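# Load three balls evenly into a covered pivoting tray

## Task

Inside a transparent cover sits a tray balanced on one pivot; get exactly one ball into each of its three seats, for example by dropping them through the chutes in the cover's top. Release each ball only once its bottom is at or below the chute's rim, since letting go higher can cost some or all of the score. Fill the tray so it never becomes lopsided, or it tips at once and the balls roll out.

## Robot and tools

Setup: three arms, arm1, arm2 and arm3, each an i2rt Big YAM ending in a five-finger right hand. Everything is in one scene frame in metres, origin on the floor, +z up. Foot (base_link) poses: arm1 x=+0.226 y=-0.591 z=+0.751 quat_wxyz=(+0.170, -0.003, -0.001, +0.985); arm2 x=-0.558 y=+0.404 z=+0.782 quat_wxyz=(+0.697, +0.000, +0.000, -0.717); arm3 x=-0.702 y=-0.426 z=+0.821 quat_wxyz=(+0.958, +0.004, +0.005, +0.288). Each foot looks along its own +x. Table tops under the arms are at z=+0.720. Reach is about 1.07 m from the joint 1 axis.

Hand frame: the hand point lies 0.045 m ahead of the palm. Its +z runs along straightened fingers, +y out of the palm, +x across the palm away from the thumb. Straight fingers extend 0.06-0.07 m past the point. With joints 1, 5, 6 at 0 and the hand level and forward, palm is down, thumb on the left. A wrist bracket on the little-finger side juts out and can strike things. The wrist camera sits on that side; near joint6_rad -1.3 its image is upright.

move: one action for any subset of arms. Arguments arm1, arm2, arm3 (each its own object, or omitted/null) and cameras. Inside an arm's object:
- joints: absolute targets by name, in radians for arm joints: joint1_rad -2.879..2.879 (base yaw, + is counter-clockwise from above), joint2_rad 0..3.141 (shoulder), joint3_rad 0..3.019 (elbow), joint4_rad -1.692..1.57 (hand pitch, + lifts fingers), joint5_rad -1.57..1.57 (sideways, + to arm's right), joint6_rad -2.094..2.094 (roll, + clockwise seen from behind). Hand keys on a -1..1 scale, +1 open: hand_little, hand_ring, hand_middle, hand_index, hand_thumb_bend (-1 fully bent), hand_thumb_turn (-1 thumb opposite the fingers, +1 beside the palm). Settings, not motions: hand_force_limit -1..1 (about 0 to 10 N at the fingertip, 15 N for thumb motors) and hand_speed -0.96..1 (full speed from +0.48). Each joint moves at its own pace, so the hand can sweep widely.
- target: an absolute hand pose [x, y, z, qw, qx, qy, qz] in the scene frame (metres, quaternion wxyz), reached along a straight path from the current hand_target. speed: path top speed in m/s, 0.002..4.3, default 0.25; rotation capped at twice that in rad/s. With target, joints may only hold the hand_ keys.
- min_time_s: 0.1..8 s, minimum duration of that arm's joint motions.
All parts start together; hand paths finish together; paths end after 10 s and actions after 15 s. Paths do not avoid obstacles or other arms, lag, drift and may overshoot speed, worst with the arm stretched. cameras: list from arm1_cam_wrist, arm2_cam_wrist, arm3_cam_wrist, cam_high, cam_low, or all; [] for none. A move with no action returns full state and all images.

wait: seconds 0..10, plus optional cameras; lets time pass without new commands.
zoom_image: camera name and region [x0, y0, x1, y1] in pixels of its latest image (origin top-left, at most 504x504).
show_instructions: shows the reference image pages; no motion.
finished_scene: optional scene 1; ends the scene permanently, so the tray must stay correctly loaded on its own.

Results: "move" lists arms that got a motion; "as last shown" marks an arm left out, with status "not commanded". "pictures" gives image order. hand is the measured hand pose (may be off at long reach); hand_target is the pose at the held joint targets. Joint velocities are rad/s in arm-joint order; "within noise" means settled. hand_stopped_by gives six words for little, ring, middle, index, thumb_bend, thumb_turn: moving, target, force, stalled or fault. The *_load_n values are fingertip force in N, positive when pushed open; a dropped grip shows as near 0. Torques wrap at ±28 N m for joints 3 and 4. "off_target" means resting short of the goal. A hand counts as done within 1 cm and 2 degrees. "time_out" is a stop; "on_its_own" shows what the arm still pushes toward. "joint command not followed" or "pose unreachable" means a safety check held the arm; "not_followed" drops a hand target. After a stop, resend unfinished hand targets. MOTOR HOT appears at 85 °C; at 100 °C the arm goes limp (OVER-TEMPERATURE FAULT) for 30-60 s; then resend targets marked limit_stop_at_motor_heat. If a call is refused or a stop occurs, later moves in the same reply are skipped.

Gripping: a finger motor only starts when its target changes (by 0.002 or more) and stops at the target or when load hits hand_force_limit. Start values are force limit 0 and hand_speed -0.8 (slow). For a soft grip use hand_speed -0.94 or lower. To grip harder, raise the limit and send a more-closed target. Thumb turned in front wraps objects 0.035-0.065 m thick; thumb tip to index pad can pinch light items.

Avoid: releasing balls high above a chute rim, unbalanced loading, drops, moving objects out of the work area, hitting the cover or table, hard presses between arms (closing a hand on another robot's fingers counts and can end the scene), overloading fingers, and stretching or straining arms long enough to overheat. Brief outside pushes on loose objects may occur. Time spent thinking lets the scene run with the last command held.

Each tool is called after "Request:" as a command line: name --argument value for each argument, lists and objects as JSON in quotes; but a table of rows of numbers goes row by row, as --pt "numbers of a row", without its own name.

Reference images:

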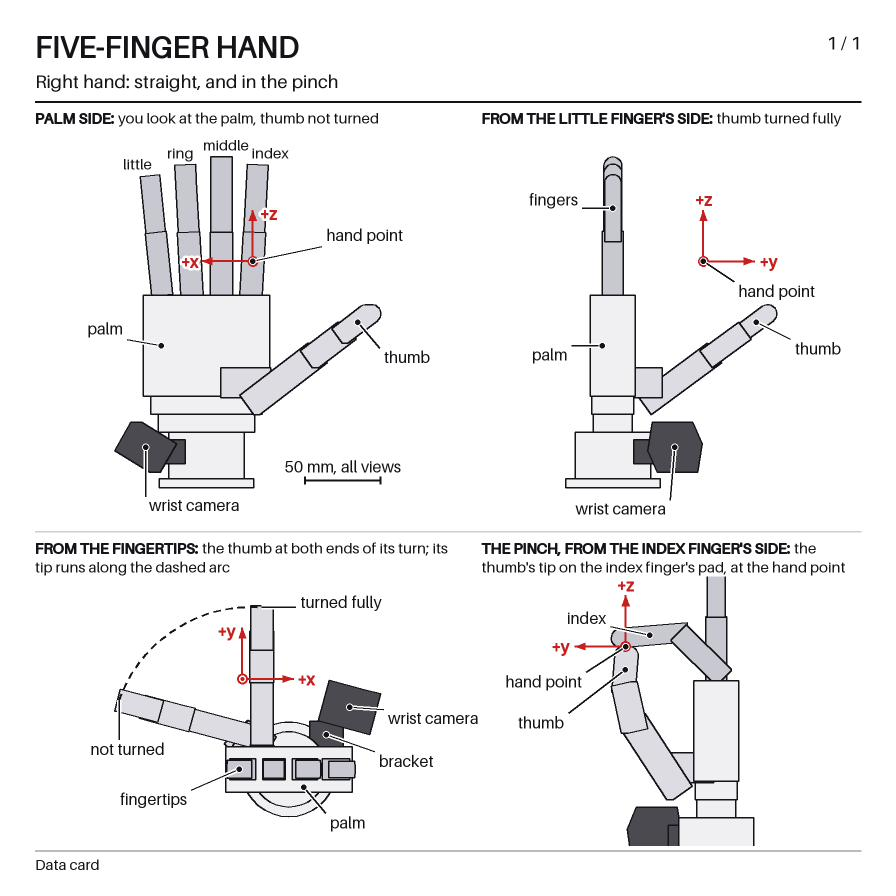

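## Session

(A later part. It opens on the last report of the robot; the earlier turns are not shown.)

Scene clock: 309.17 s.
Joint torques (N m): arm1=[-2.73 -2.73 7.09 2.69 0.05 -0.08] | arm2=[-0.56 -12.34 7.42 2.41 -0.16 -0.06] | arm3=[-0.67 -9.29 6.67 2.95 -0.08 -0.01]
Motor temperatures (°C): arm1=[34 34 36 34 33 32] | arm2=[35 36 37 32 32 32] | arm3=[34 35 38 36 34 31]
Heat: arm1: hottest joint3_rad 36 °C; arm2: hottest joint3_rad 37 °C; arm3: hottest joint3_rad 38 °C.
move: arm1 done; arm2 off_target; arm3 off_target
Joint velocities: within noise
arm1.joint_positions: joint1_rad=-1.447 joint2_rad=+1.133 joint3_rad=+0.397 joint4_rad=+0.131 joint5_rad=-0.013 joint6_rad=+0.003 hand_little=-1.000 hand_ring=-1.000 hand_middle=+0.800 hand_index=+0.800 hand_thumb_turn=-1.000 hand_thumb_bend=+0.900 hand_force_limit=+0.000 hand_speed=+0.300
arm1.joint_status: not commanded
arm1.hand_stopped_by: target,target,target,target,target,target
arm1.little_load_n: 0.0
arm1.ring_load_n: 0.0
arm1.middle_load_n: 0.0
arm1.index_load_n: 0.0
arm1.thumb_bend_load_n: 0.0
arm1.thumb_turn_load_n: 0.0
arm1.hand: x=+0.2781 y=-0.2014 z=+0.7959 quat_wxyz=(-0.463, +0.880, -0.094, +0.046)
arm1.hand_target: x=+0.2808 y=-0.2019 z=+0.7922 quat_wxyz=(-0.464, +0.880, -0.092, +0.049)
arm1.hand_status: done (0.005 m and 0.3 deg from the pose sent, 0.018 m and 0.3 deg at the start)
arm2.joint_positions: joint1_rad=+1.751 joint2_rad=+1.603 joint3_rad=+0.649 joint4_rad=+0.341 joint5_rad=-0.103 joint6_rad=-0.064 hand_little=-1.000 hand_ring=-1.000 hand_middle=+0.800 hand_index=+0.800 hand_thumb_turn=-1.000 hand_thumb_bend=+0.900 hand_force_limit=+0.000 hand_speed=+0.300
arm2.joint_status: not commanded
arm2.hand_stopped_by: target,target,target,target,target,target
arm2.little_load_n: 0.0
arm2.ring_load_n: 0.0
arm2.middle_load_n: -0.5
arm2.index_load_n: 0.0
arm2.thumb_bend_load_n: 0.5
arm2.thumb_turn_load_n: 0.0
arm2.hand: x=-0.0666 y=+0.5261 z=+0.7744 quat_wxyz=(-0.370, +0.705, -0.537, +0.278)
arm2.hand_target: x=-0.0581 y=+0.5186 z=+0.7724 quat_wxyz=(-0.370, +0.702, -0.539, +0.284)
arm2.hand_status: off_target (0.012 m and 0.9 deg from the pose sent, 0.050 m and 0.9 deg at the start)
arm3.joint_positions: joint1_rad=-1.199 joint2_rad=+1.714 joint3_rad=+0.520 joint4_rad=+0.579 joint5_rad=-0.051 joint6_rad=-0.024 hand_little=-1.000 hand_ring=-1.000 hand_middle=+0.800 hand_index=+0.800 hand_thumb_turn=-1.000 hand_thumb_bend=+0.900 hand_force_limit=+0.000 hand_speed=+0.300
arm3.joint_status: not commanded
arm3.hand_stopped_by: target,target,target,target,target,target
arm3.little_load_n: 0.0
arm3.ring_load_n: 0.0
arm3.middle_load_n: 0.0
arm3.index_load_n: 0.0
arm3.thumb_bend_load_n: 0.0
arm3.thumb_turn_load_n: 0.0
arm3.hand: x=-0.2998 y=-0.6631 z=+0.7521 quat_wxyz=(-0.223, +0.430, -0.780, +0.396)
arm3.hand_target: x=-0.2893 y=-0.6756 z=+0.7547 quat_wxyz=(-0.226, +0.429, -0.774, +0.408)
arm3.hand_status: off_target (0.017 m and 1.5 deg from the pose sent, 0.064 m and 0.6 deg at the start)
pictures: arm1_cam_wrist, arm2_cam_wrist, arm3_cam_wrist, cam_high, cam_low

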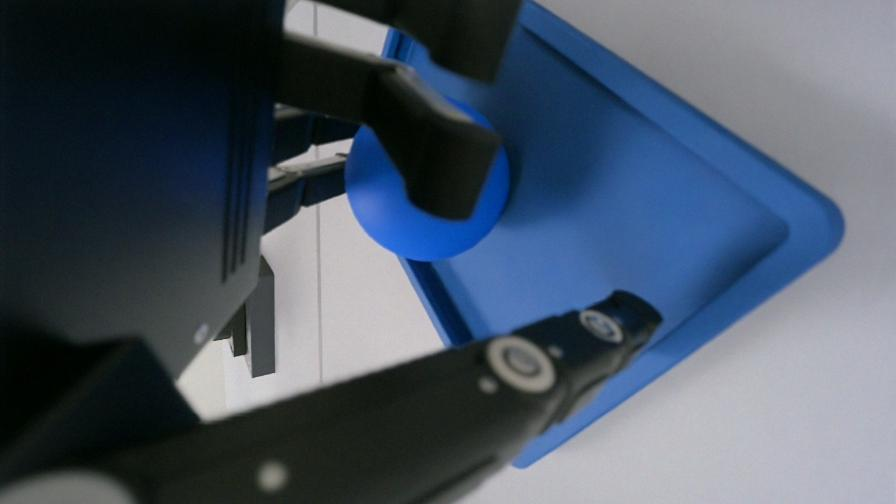

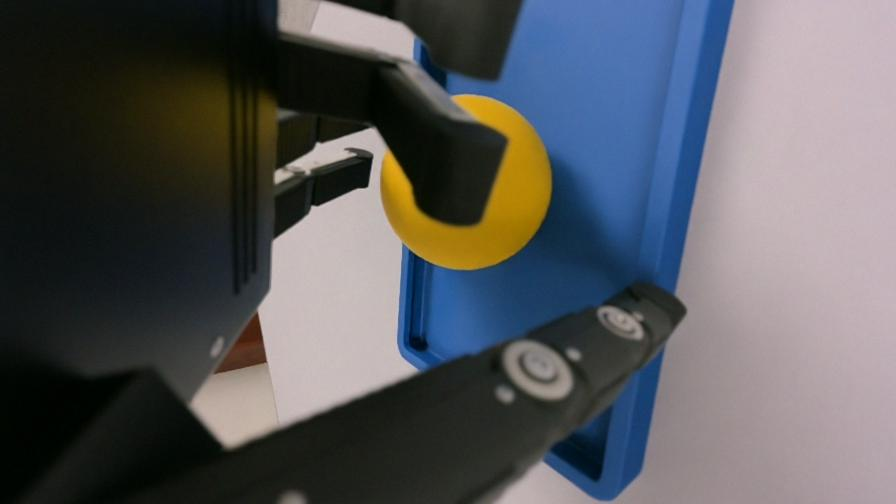

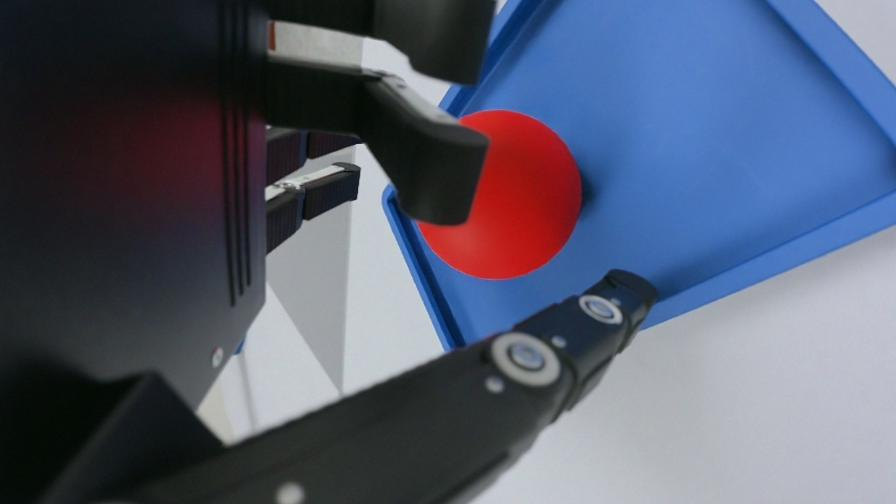

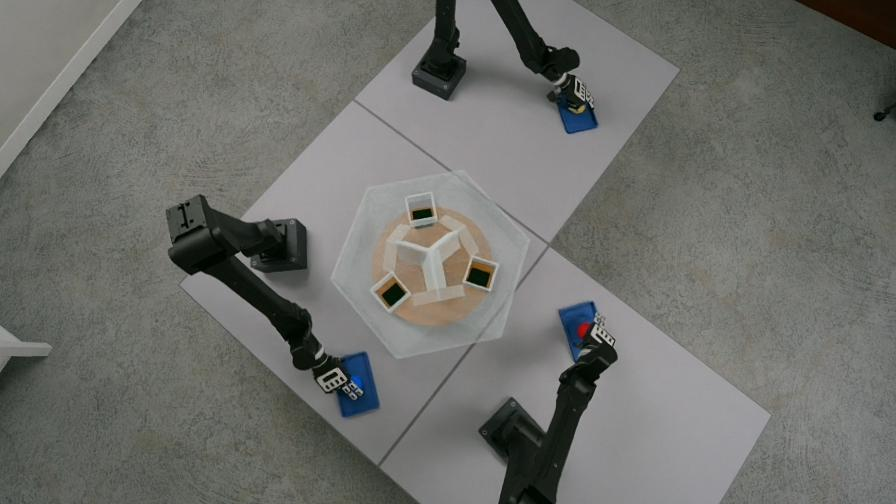

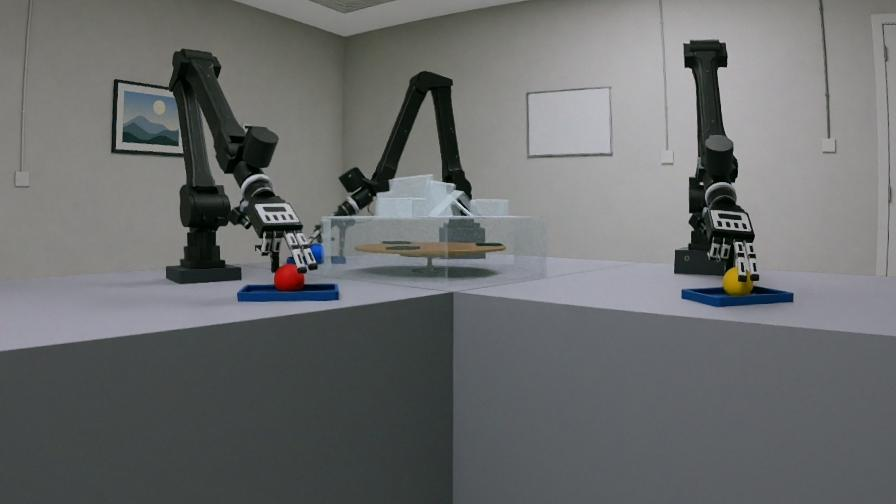

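Request:
move --arm1 '{"target": [0.2847, -0.2027, 0.778, 0.4638, -0.8797, 0.0924, -0.0487], "speed": 0.06}' --arm2 '{"target": [-0.0527, 0.5159, 0.7704, 0.37, -0.7017, 0.5385, -0.2839], "speed": 0.06}' --arm3 '{"target": [-0.2715, -0.6867, 0.7607, 0.2261, -0.4289, 0.7737, -0.4079], "speed": 0.06}' --cameras '["all"]'

Request:
zoom_image --camera "cam_low" --region '[220, 210, 360, 310]'

Request:
zoom_image --camera "cam_low" --region '[670, 210, 810, 310]'

Request:
zoom_image --camera "cam_high" --region '[325, 360, 385, 420]'

Scene clock: 335.60 s.
Joint torques (N m): arm1=[-2.08 -3.37 6.64 2.69 0.05 -0.08] | arm2=[-0.5 -12.16 8.21 2.43 -0.18 -0.06] | arm3=[-0.38 -9.93 7.16 1.69 0.04 0]
Motor temperatures (°C): arm1=[34 34 36 34 33 32] | arm2=[35 36 37 32 32 31] | arm3=[34 35 39 36 34 31]
Heat: arm1: hottest joint3_rad 36 °C; arm2: hottest joint3_rad 37 °C; arm3: hottest joint3_rad 39 °C.
move: arm1 done; arm2 off_target; arm3 off_target
Joint velocities: within noise
arm1.joint_positions: joint1_rad=-1.461 joint2_rad=+1.182 joint3_rad=+0.378 joint4_rad=+0.198 joint5_rad=-0.025 joint6_rad=-0.005 hand_little=-1.000 hand_ring=-1.000 hand_middle=+0.800 hand_index=+0.800 hand_thumb_turn=-1.000 hand_thumb_bend=+0.900 hand_force_limit=+0.000 hand_speed=+0.300
arm1.joint_status: not commanded
arm1.hand_stopped_by: target,target,target,target,target,target
arm1.little_load_n: 0.0
arm1.ring_load_n: 0.0
arm1.middle_load_n: 0.0
arm1.index_load_n: 0.0
arm1.thumb_bend_load_n: 0.0
arm1.thumb_turn_load_n: 0.0
arm1.hand: x=+0.2819 y=-0.2021 z=+0.7816 quat_wxyz=(-0.463, +0.880, -0.093, +0.046)
arm1.hand_target: x=+0.2847 y=-0.2028 z=+0.7781 quat_wxyz=(-0.464, +0.880, -0.092, +0.049)
arm1.hand_status: done (0.005 m and 0.3 deg from the pose sent, 0.019 m and 0.3 deg at the start)
arm2.joint_positions: joint1_rad=+1.742 joint2_rad=+1.616 joint3_rad=+0.649 joint4_rad=+0.343 joint5_rad=-0.110 joint6_rad=-0.069 hand_little=-1.000 hand_ring=-1.000 hand_middle=+0.800 hand_index=+0.800 hand_thumb_turn=-1.000 hand_thumb_bend=+0.900 hand_force_limit=+0.000 hand_speed=+0.300
arm2.joint_status: not commanded
arm2.hand_stopped_by: target,target,target,target,target,target
arm2.little_load_n: 0.0
arm2.ring_load_n: 0.0
arm2.middle_load_n: 0.0
arm2.index_load_n: 0.0
arm2.thumb_bend_load_n: 0.0
arm2.thumb_turn_load_n: 0.0
arm2.hand: x=-0.0674 y=+0.5226 z=+0.7689 quat_wxyz=(-0.367, +0.707, -0.539, +0.274)
arm2.hand_target: x=-0.0532 y=+0.5158 z=+0.7707 quat_wxyz=(-0.370, +0.702, -0.539, +0.284)
arm2.hand_status: off_target (0.016 m and 1.3 deg from the pose sent, 0.018 m and 0.9 deg at the start)
arm3.joint_positions: joint1_rad=-1.199 joint2_rad=+1.721 joint3_rad=+0.577 joint4_rad=+0.560 joint5_rad=-0.051 joint6_rad=-0.025 hand_little=-1.000 hand_ring=-1.000 hand_middle=+0.800 hand_index=+0.800 hand_thumb_turn=-1.000 hand_thumb_bend=+0.900 hand_force_limit=+0.000 hand_speed=+0.300
arm3.joint_status: not commanded
arm3.hand_stopped_by: target,target,target,target,target,target
arm3.little_load_n: 0.0
arm3.ring_load_n: 0.0
arm3.middle_load_n: -0.5
arm3.index_load_n: 0.0
arm3.thumb_bend_load_n: 0.0
arm3.thumb_turn_load_n: 0.0
arm3.hand: x=-0.2785 y=-0.6781 z=+0.7637 quat_wxyz=(-0.229, +0.427, -0.774, +0.408)
arm3.hand_target: x=-0.2719 y=-0.6865 z=+0.7608 quat_wxyz=(-0.226, +0.429, -0.774, +0.408)
arm3.hand_status: off_target (0.012 m and 0.4 deg from the pose sent, 0.038 m and 1.5 deg at the start)
pictures: arm1_cam_wrist, arm2_cam_wrist, arm3_cam_wrist, cam_high, cam_low

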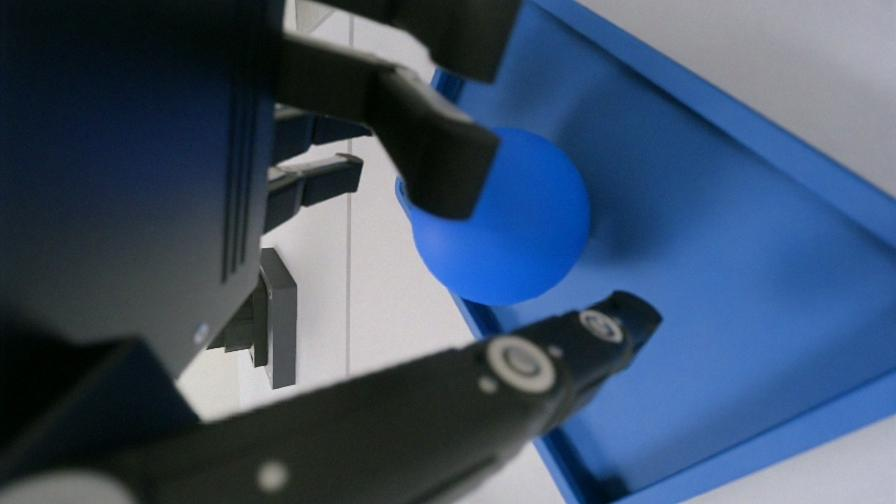

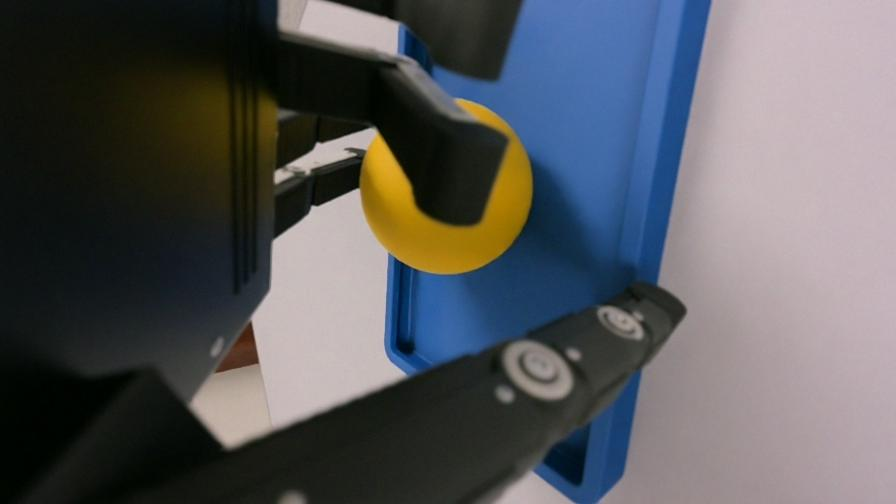

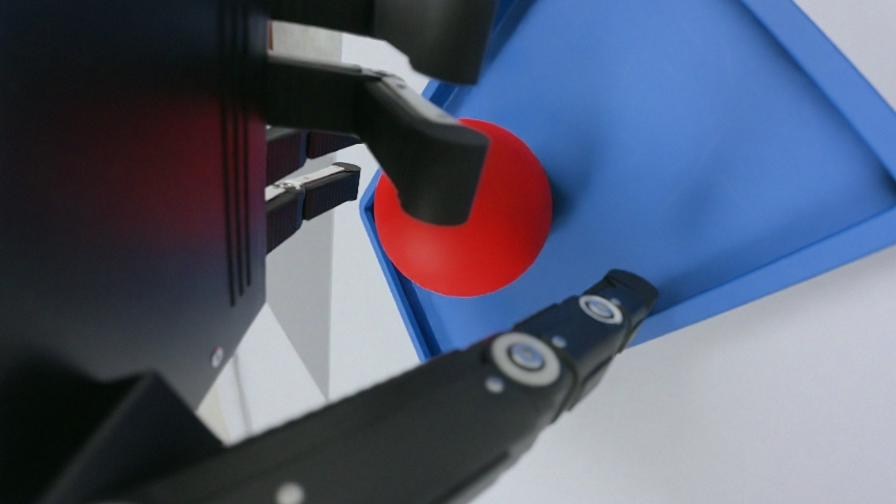

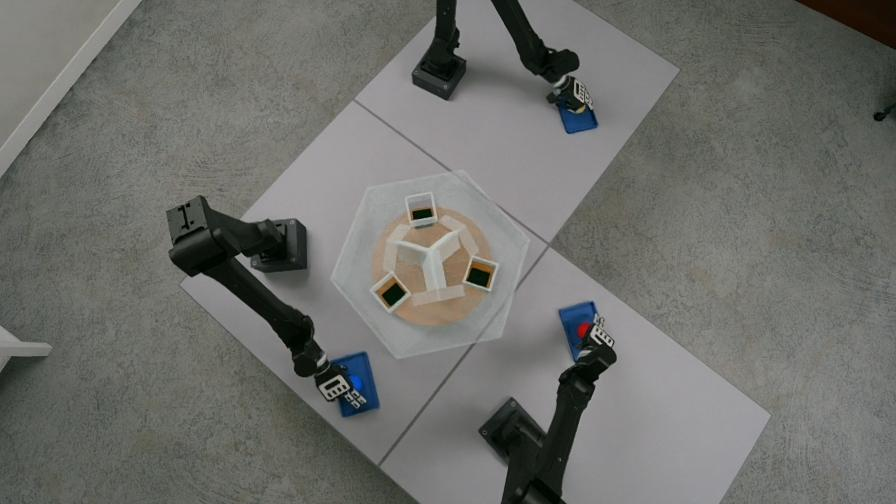

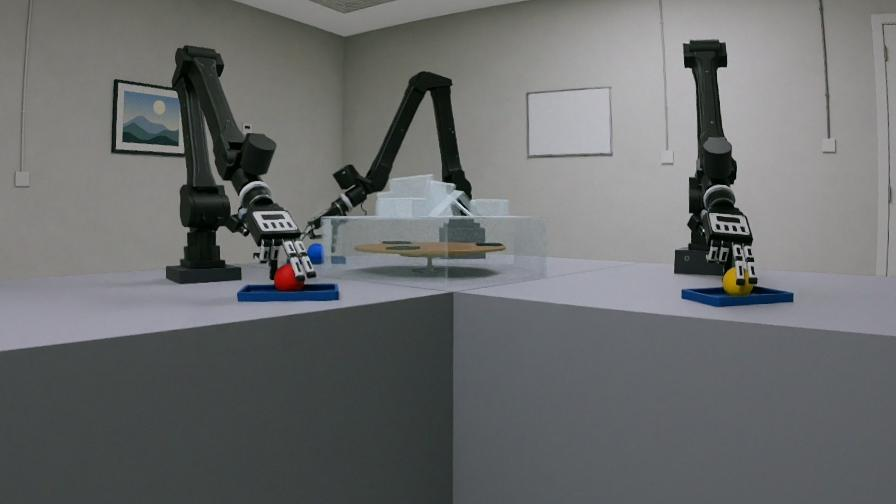

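Scaled by 3.600 from the camera's image (finer frame: 1280x720).

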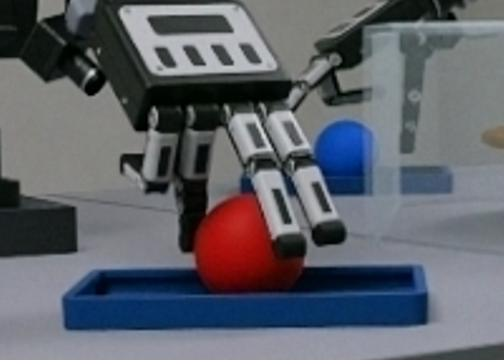

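Scaled by 3.600 from the camera's image (finer frame: 1280x720).

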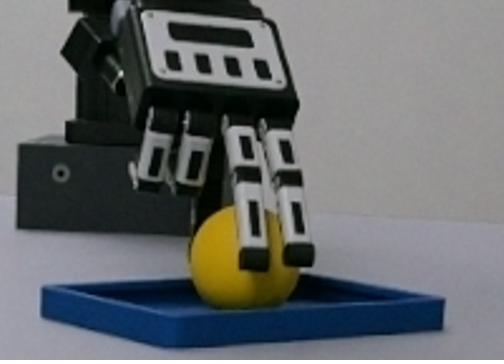

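Scaled by 8.400 from the camera's image (finer frame: 1280x720).

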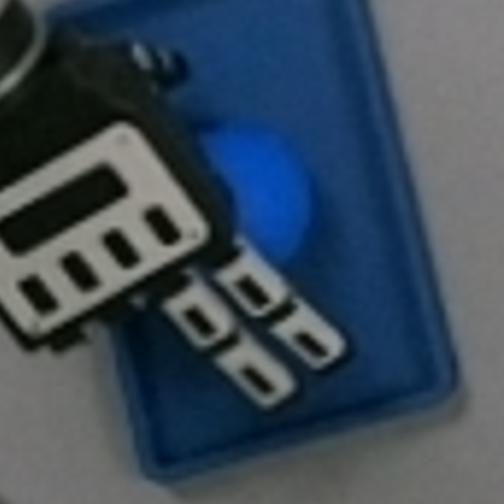

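Request:
move --arm2 '{"target": [-0.0406, 0.515, 0.7747, 0.37, -0.7017, 0.5385, -0.2839], "speed": 0.06}' --arm3 '{"target": [-0.2753, -0.6844, 0.7538, 0.2261, -0.4289, 0.7737, -0.4079], "speed": 0.06}' --cameras '["arm1_cam_wrist", "arm2_cam_wrist", "cam_high", "cam_low"]'

Request:
zoom_image --camera "cam_low" --region '[280, 200, 380, 280]'

Request:
zoom_image --camera "cam_low" --region '[670, 210, 810, 310]'

Request:
zoom_image --camera "cam_high" --region '[325, 360, 385, 420]'

Scene clock: 352.33 s.
Joint torques (N m): arm1=[-2.26 -3.14 6.78 2.67 0.02 -0.11] | arm2=[-0.38 -11.99 9.18 1.46 -0.19 -0.05] | arm3=[-0.5 -9.99 6.11 2.93 0.02 0]
Motor temperatures (°C): arm1=[33 34 36 34 33 32] | arm2=[35 37 38 32 32 31] | arm3=[34 36 39 35 34 31]
Heat: arm1: hottest joint3_rad 36 °C; arm2: hottest joint3_rad 38 °C; arm3: hottest joint3_rad 39 °C.
move: arm2 off_target; arm3 done
Joint velocities: within noise
arm1: as last shown
arm1.hand_target: x=+0.2847 y=-0.2028 z=+0.7780 quat_wxyz=(-0.464, +0.880, -0.092, +0.049)
arm2.joint_positions: joint1_rad=+1.736 joint2_rad=+1.626 joint3_rad=+0.674 joint4_rad=+0.343 joint5_rad=-0.115 joint6_rad=-0.073 hand_little=-1.000 hand_ring=-1.000 hand_middle=+0.800 hand_index=+0.800 hand_thumb_turn=-1.000 hand_thumb_bend=+0.900 hand_force_limit=+0.000 hand_speed=+0.300
arm2.joint_status: not commanded
arm2.hand_stopped_by: target,target,target,target,target,target
arm2.little_load_n: 0.5
arm2.ring_load_n: 0.0
arm2.middle_load_n: 0.0
arm2.index_load_n: 0.0
arm2.thumb_bend_load_n: 0.0
arm2.thumb_turn_load_n: 0.0
arm2.hand: x=-0.0562 y=+0.5218 z=+0.7734 quat_wxyz=(-0.372, +0.705, -0.536, +0.279)
arm2.hand_target: x=-0.0412 y=+0.5148 z=+0.7751 quat_wxyz=(-0.370, +0.702, -0.538, +0.284)
arm2.hand_status: off_target (0.017 m and 0.7 deg from the pose sent, 0.028 m and 1.3 deg at the start)
arm3.joint_positions: joint1_rad=-1.199 joint2_rad=+1.738 joint3_rad=+0.577 joint4_rad=+0.560 joint5_rad=-0.051 joint6_rad=-0.025 hand_little=-1.000 hand_ring=-1.000 hand_middle=+0.800 hand_index=+0.800 hand_thumb_turn=-1.000 hand_thumb_bend=+0.900 hand_force_limit=+0.000 hand_speed=+0.300
arm3.joint_status: not commanded
arm3.hand_stopped_by: target,target,target,target,target,target
arm3.little_load_n: 0.5
arm3.ring_load_n: 0.0
arm3.middle_load_n: 0.0
arm3.index_load_n: 0.0
arm3.thumb_bend_load_n: 0.0
arm3.thumb_turn_load_n: 0.0
arm3.hand: x=-0.2812 y=-0.6762 z=+0.7557 quat_wxyz=(-0.226, +0.429, -0.777, +0.401)
arm3.hand_target: x=-0.2756 y=-0.6842 z=+0.7540 quat_wxyz=(-0.226, +0.429, -0.774, +0.408)
arm3.hand_status: done (0.010 m and 0.9 deg from the pose sent, 0.012 m and 0.4 deg at the start)

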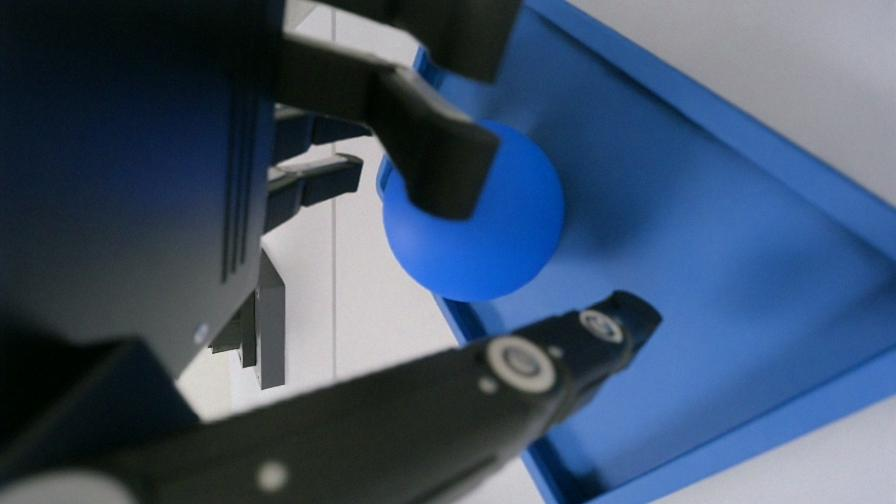

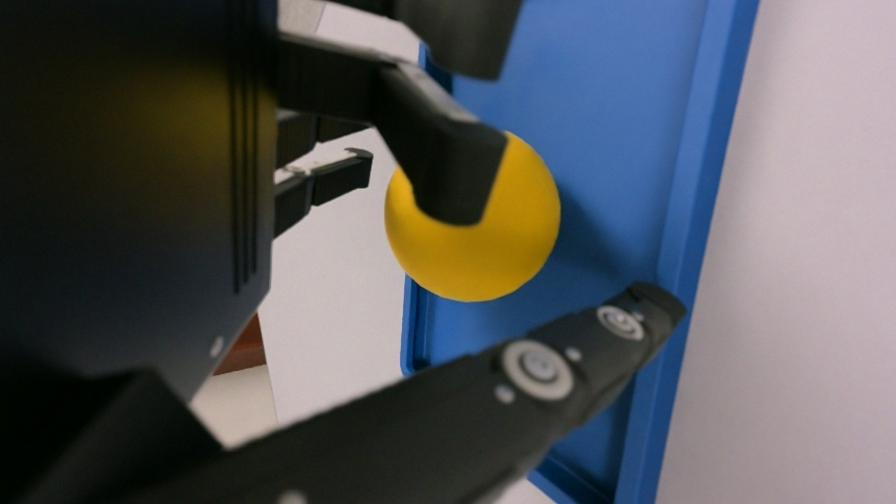

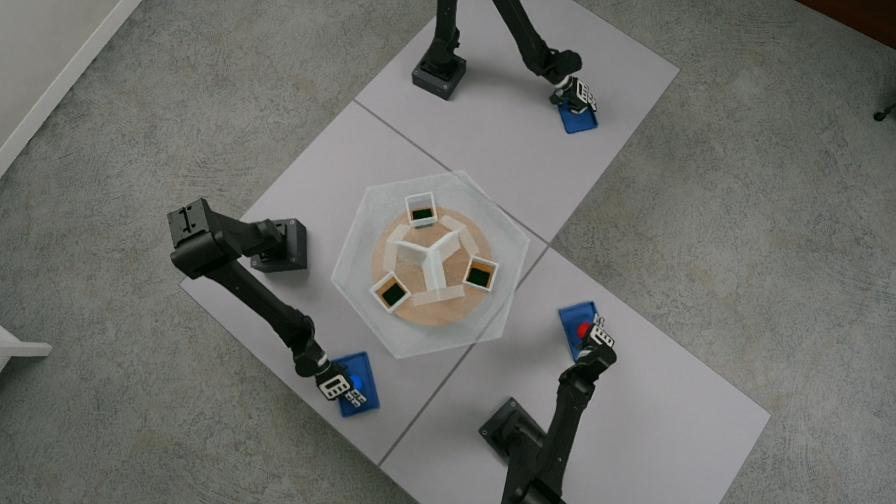

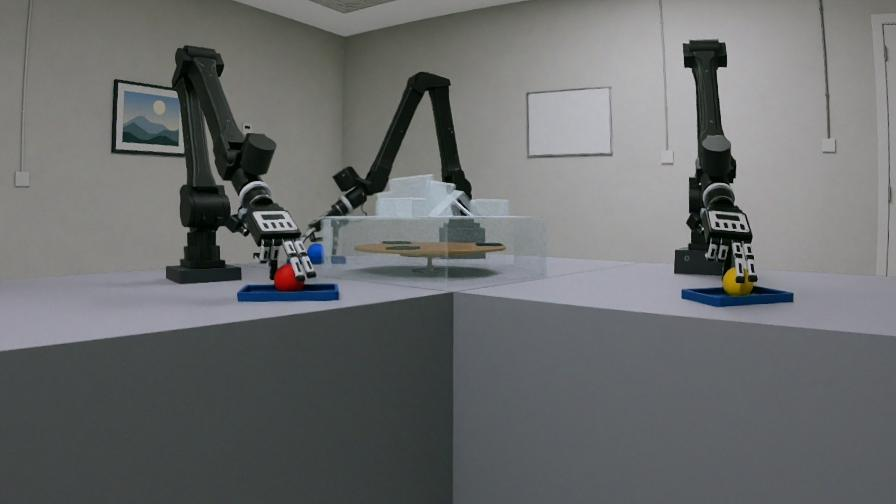

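Scaled by 5.040 from the camera's image (finer frame: 1280x720).

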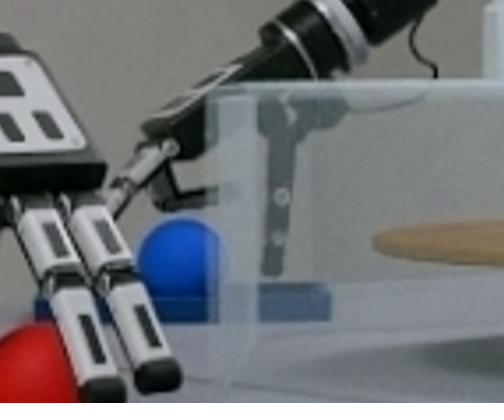

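Scaled by 3.600 from the camera's image (finer frame: 1280x720).

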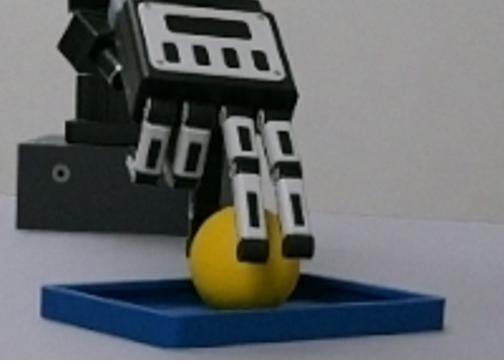

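Scaled by 8.400 from the camera's image (finer frame: 1280x720).

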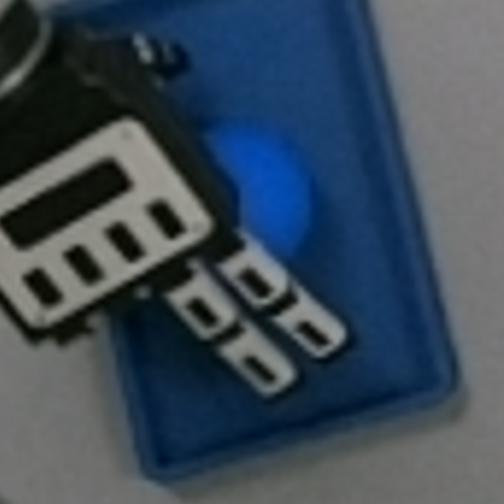

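Request:
move --arm1 '{"joints": {"hand_thumb_bend": 0.5, "hand_index": 0.6, "hand_middle": 0.6, "hand_speed": -0.7, "hand_force_limit": -0.6}}' --arm2 '{"joints": {"hand_thumb_bend": 0.5, "hand_index": 0.6, "hand_middle": 0.6, "hand_speed": -0.7, "hand_force_limit": -0.6}}' --arm3 '{"joints": {"hand_thumb_bend": 0.5, "hand_index": 0.6, "hand_middle": 0.6, "hand_speed": -0.7, "hand_force_limit": -0.6}}' --cameras '["all"]'

Request:
zoom_image --camera "cam_low" --region '[220, 210, 360, 310]'

Request:
zoom_image --camera "cam_low" --region '[670, 210, 810, 310]'

Scene clock: 357.03 s.
Joint torques (N m): arm1=[-3.02 -3.66 6.6 2.81 0.07 -0.09] | arm2=[-0.26 -12.63 9.2 1.48 -0.17 -0.04] | arm3=[-0.44 -10.05 6.09 2.92 0.01 0]
Motor temperatures (°C): arm1=[33 34 37 34 33 32] | arm2=[35 37 38 32 32 31] | arm3=[34 36 39 35 34 31]
Heat: arm1: hottest joint3_rad 37 °C; arm2: hottest joint3_rad 38 °C; arm3: hottest joint3_rad 39 °C.
move: arm1 done; arm2 done; arm3 done
Joint velocities: within noise
arm1.joint_positions: joint1_rad=-1.461 joint2_rad=+1.182 joint3_rad=+0.378 joint4_rad=+0.198 joint5_rad=-0.025 joint6_rad=-0.005 hand_little=-1.000 hand_ring=-1.000 hand_middle=+0.600 hand_index=+0.600 hand_thumb_turn=-1.000 hand_thumb_bend=+0.500 hand_force_limit=-0.600 hand_speed=-0.700
arm1.joint_status: all done
arm1.hand_stopped_by: target,target,target,target,target,target
arm1.little_load_n: 0.0
arm1.ring_load_n: 0.0
arm1.middle_load_n: 0.0
arm1.index_load_n: 0.0
arm1.thumb_bend_load_n: 0.0
arm1.thumb_turn_load_n: 0.0
arm1.hand: x=+0.2819 y=-0.2021 z=+0.7816 quat_wxyz=(-0.463, +0.880, -0.093, +0.046)
arm1.hand_target: x=+0.2847 y=-0.2028 z=+0.7781 quat_wxyz=(-0.464, +0.880, -0.093, +0.049)
arm1.hand_status: not commanded
arm2.joint_positions: joint1_rad=+1.736 joint2_rad=+1.626 joint3_rad=+0.674 joint4_rad=+0.343 joint5_rad=-0.116 joint6_rad=-0.073 hand_little=-1.000 hand_ring=-1.000 hand_middle=+0.600 hand_index=+0.600 hand_thumb_turn=-1.000 hand_thumb_bend=+0.500 hand_force_limit=-0.600 hand_speed=-0.700
arm2.joint_status: all done
arm2.hand_stopped_by: target,target,target,target,target,target
arm2.little_load_n: 0.0
arm2.ring_load_n: 0.0
arm2.middle_load_n: 0.0
arm2.index_load_n: 0.0
arm2.thumb_bend_load_n: 0.0
arm2.thumb_turn_load_n: 0.0
arm2.hand: x=-0.0562 y=+0.5218 z=+0.7734 quat_wxyz=(-0.372, +0.705, -0.536, +0.279)
arm2.hand_target: x=-0.0412 y=+0.5149 z=+0.7751 quat_wxyz=(-0.370, +0.702, -0.538, +0.284)
arm2.hand_status: not commanded
arm3.joint_positions: joint1_rad=-1.199 joint2_rad=+1.738 joint3_rad=+0.577 joint4_rad=+0.560 joint5_rad=-0.051 joint6_rad=-0.025 hand_little=-1.000 hand_ring=-1.000 hand_middle=+0.600 hand_index=+0.600 hand_thumb_turn=-1.000 hand_thumb_bend=+0.500 hand_force_limit=-0.600 hand_speed=-0.700
arm3.joint_status: all done
arm3.hand_stopped_by: target,target,target,target,target,target
arm3.little_load_n: 0.0
arm3.ring_load_n: 0.0
arm3.middle_load_n: 0.0
arm3.index_load_n: 0.0
arm3.thumb_bend_load_n: 0.0
arm3.thumb_turn_load_n: 0.0
arm3.hand: x=-0.2812 y=-0.6762 z=+0.7557 quat_wxyz=(-0.226, +0.429, -0.777, +0.401)
arm3.hand_target: x=-0.2756 y=-0.6842 z=+0.7540 quat_wxyz=(-0.226, +0.429, -0.774, +0.408)
arm3.hand_status: not commanded
pictures: arm1_cam_wrist, arm2_cam_wrist, arm3_cam_wrist, cam_high, cam_low

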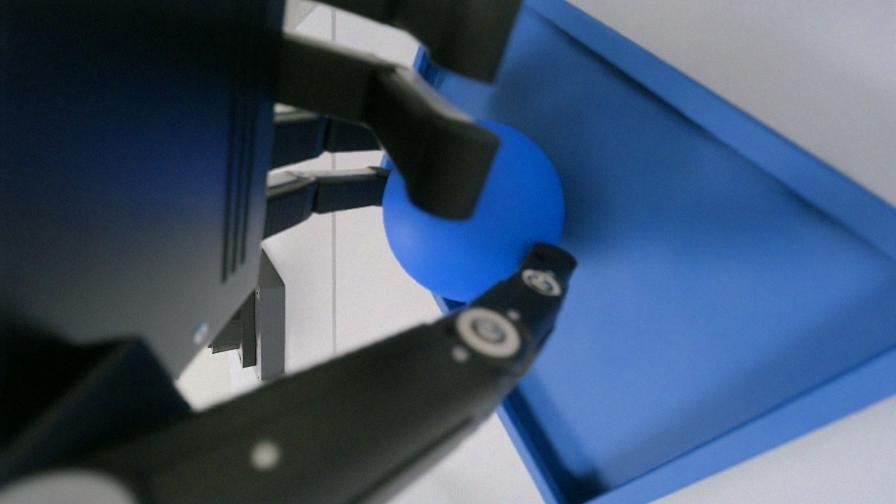

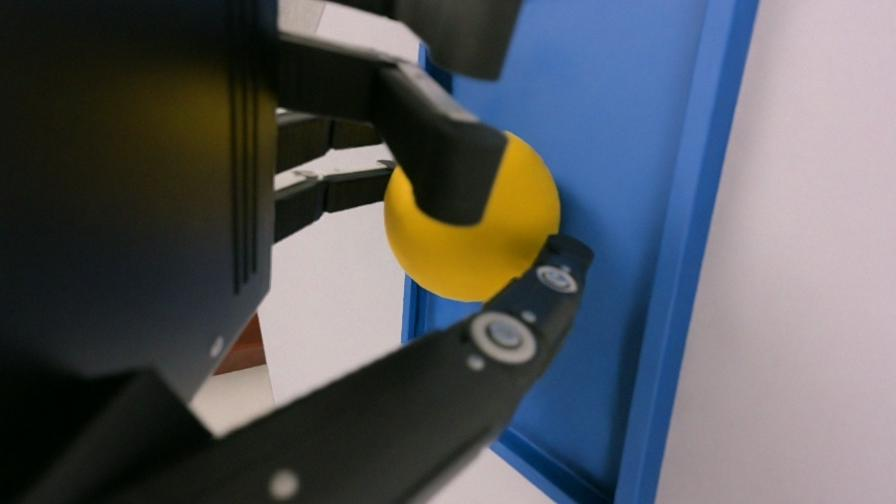

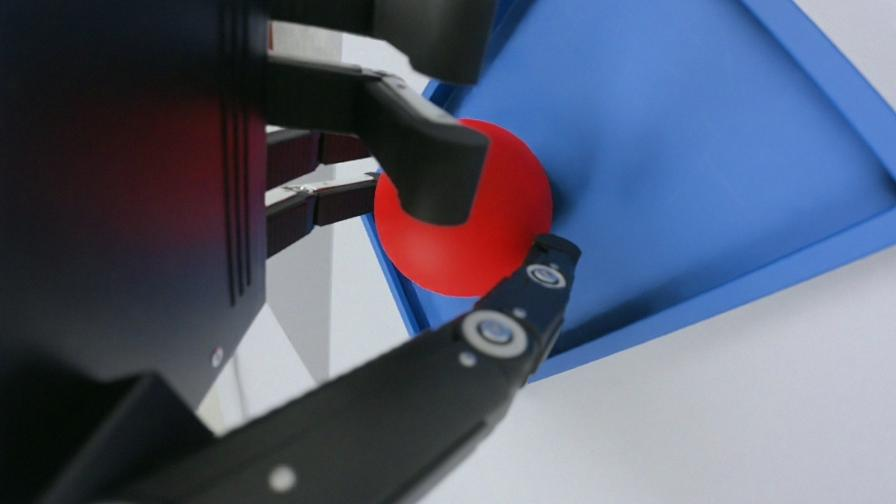

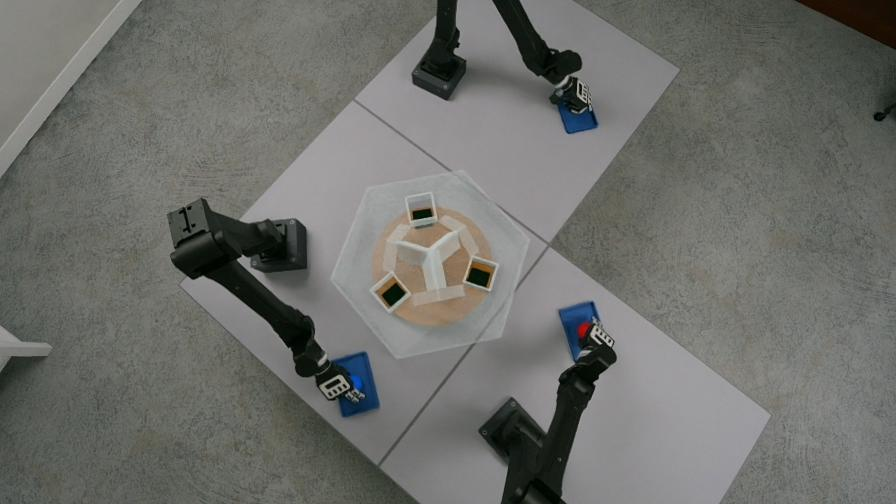

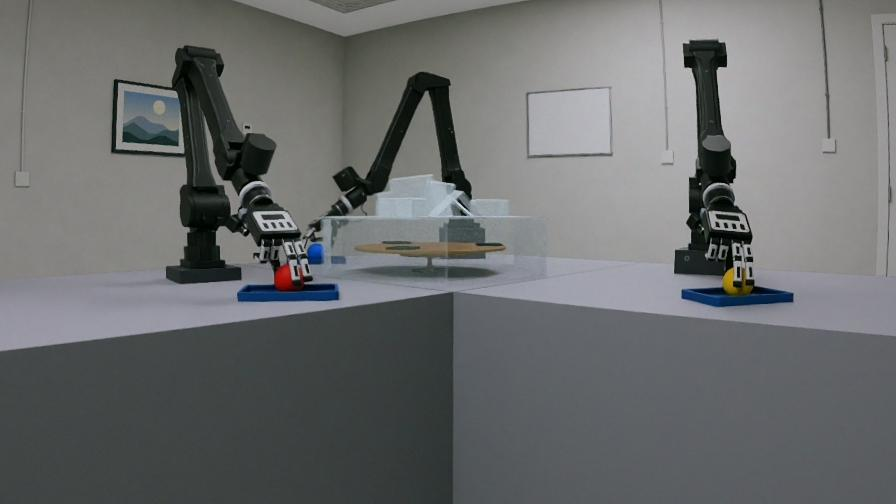

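Scaled by 3.600 from the camera's image (finer frame: 1280x720).

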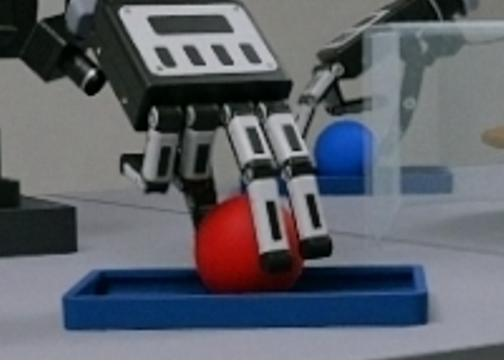

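Scaled by 3.600 from the camera's image (finer frame: 1280x720).

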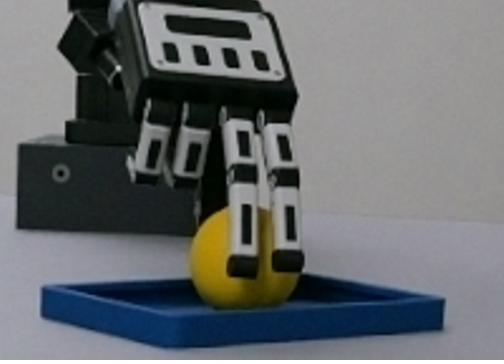

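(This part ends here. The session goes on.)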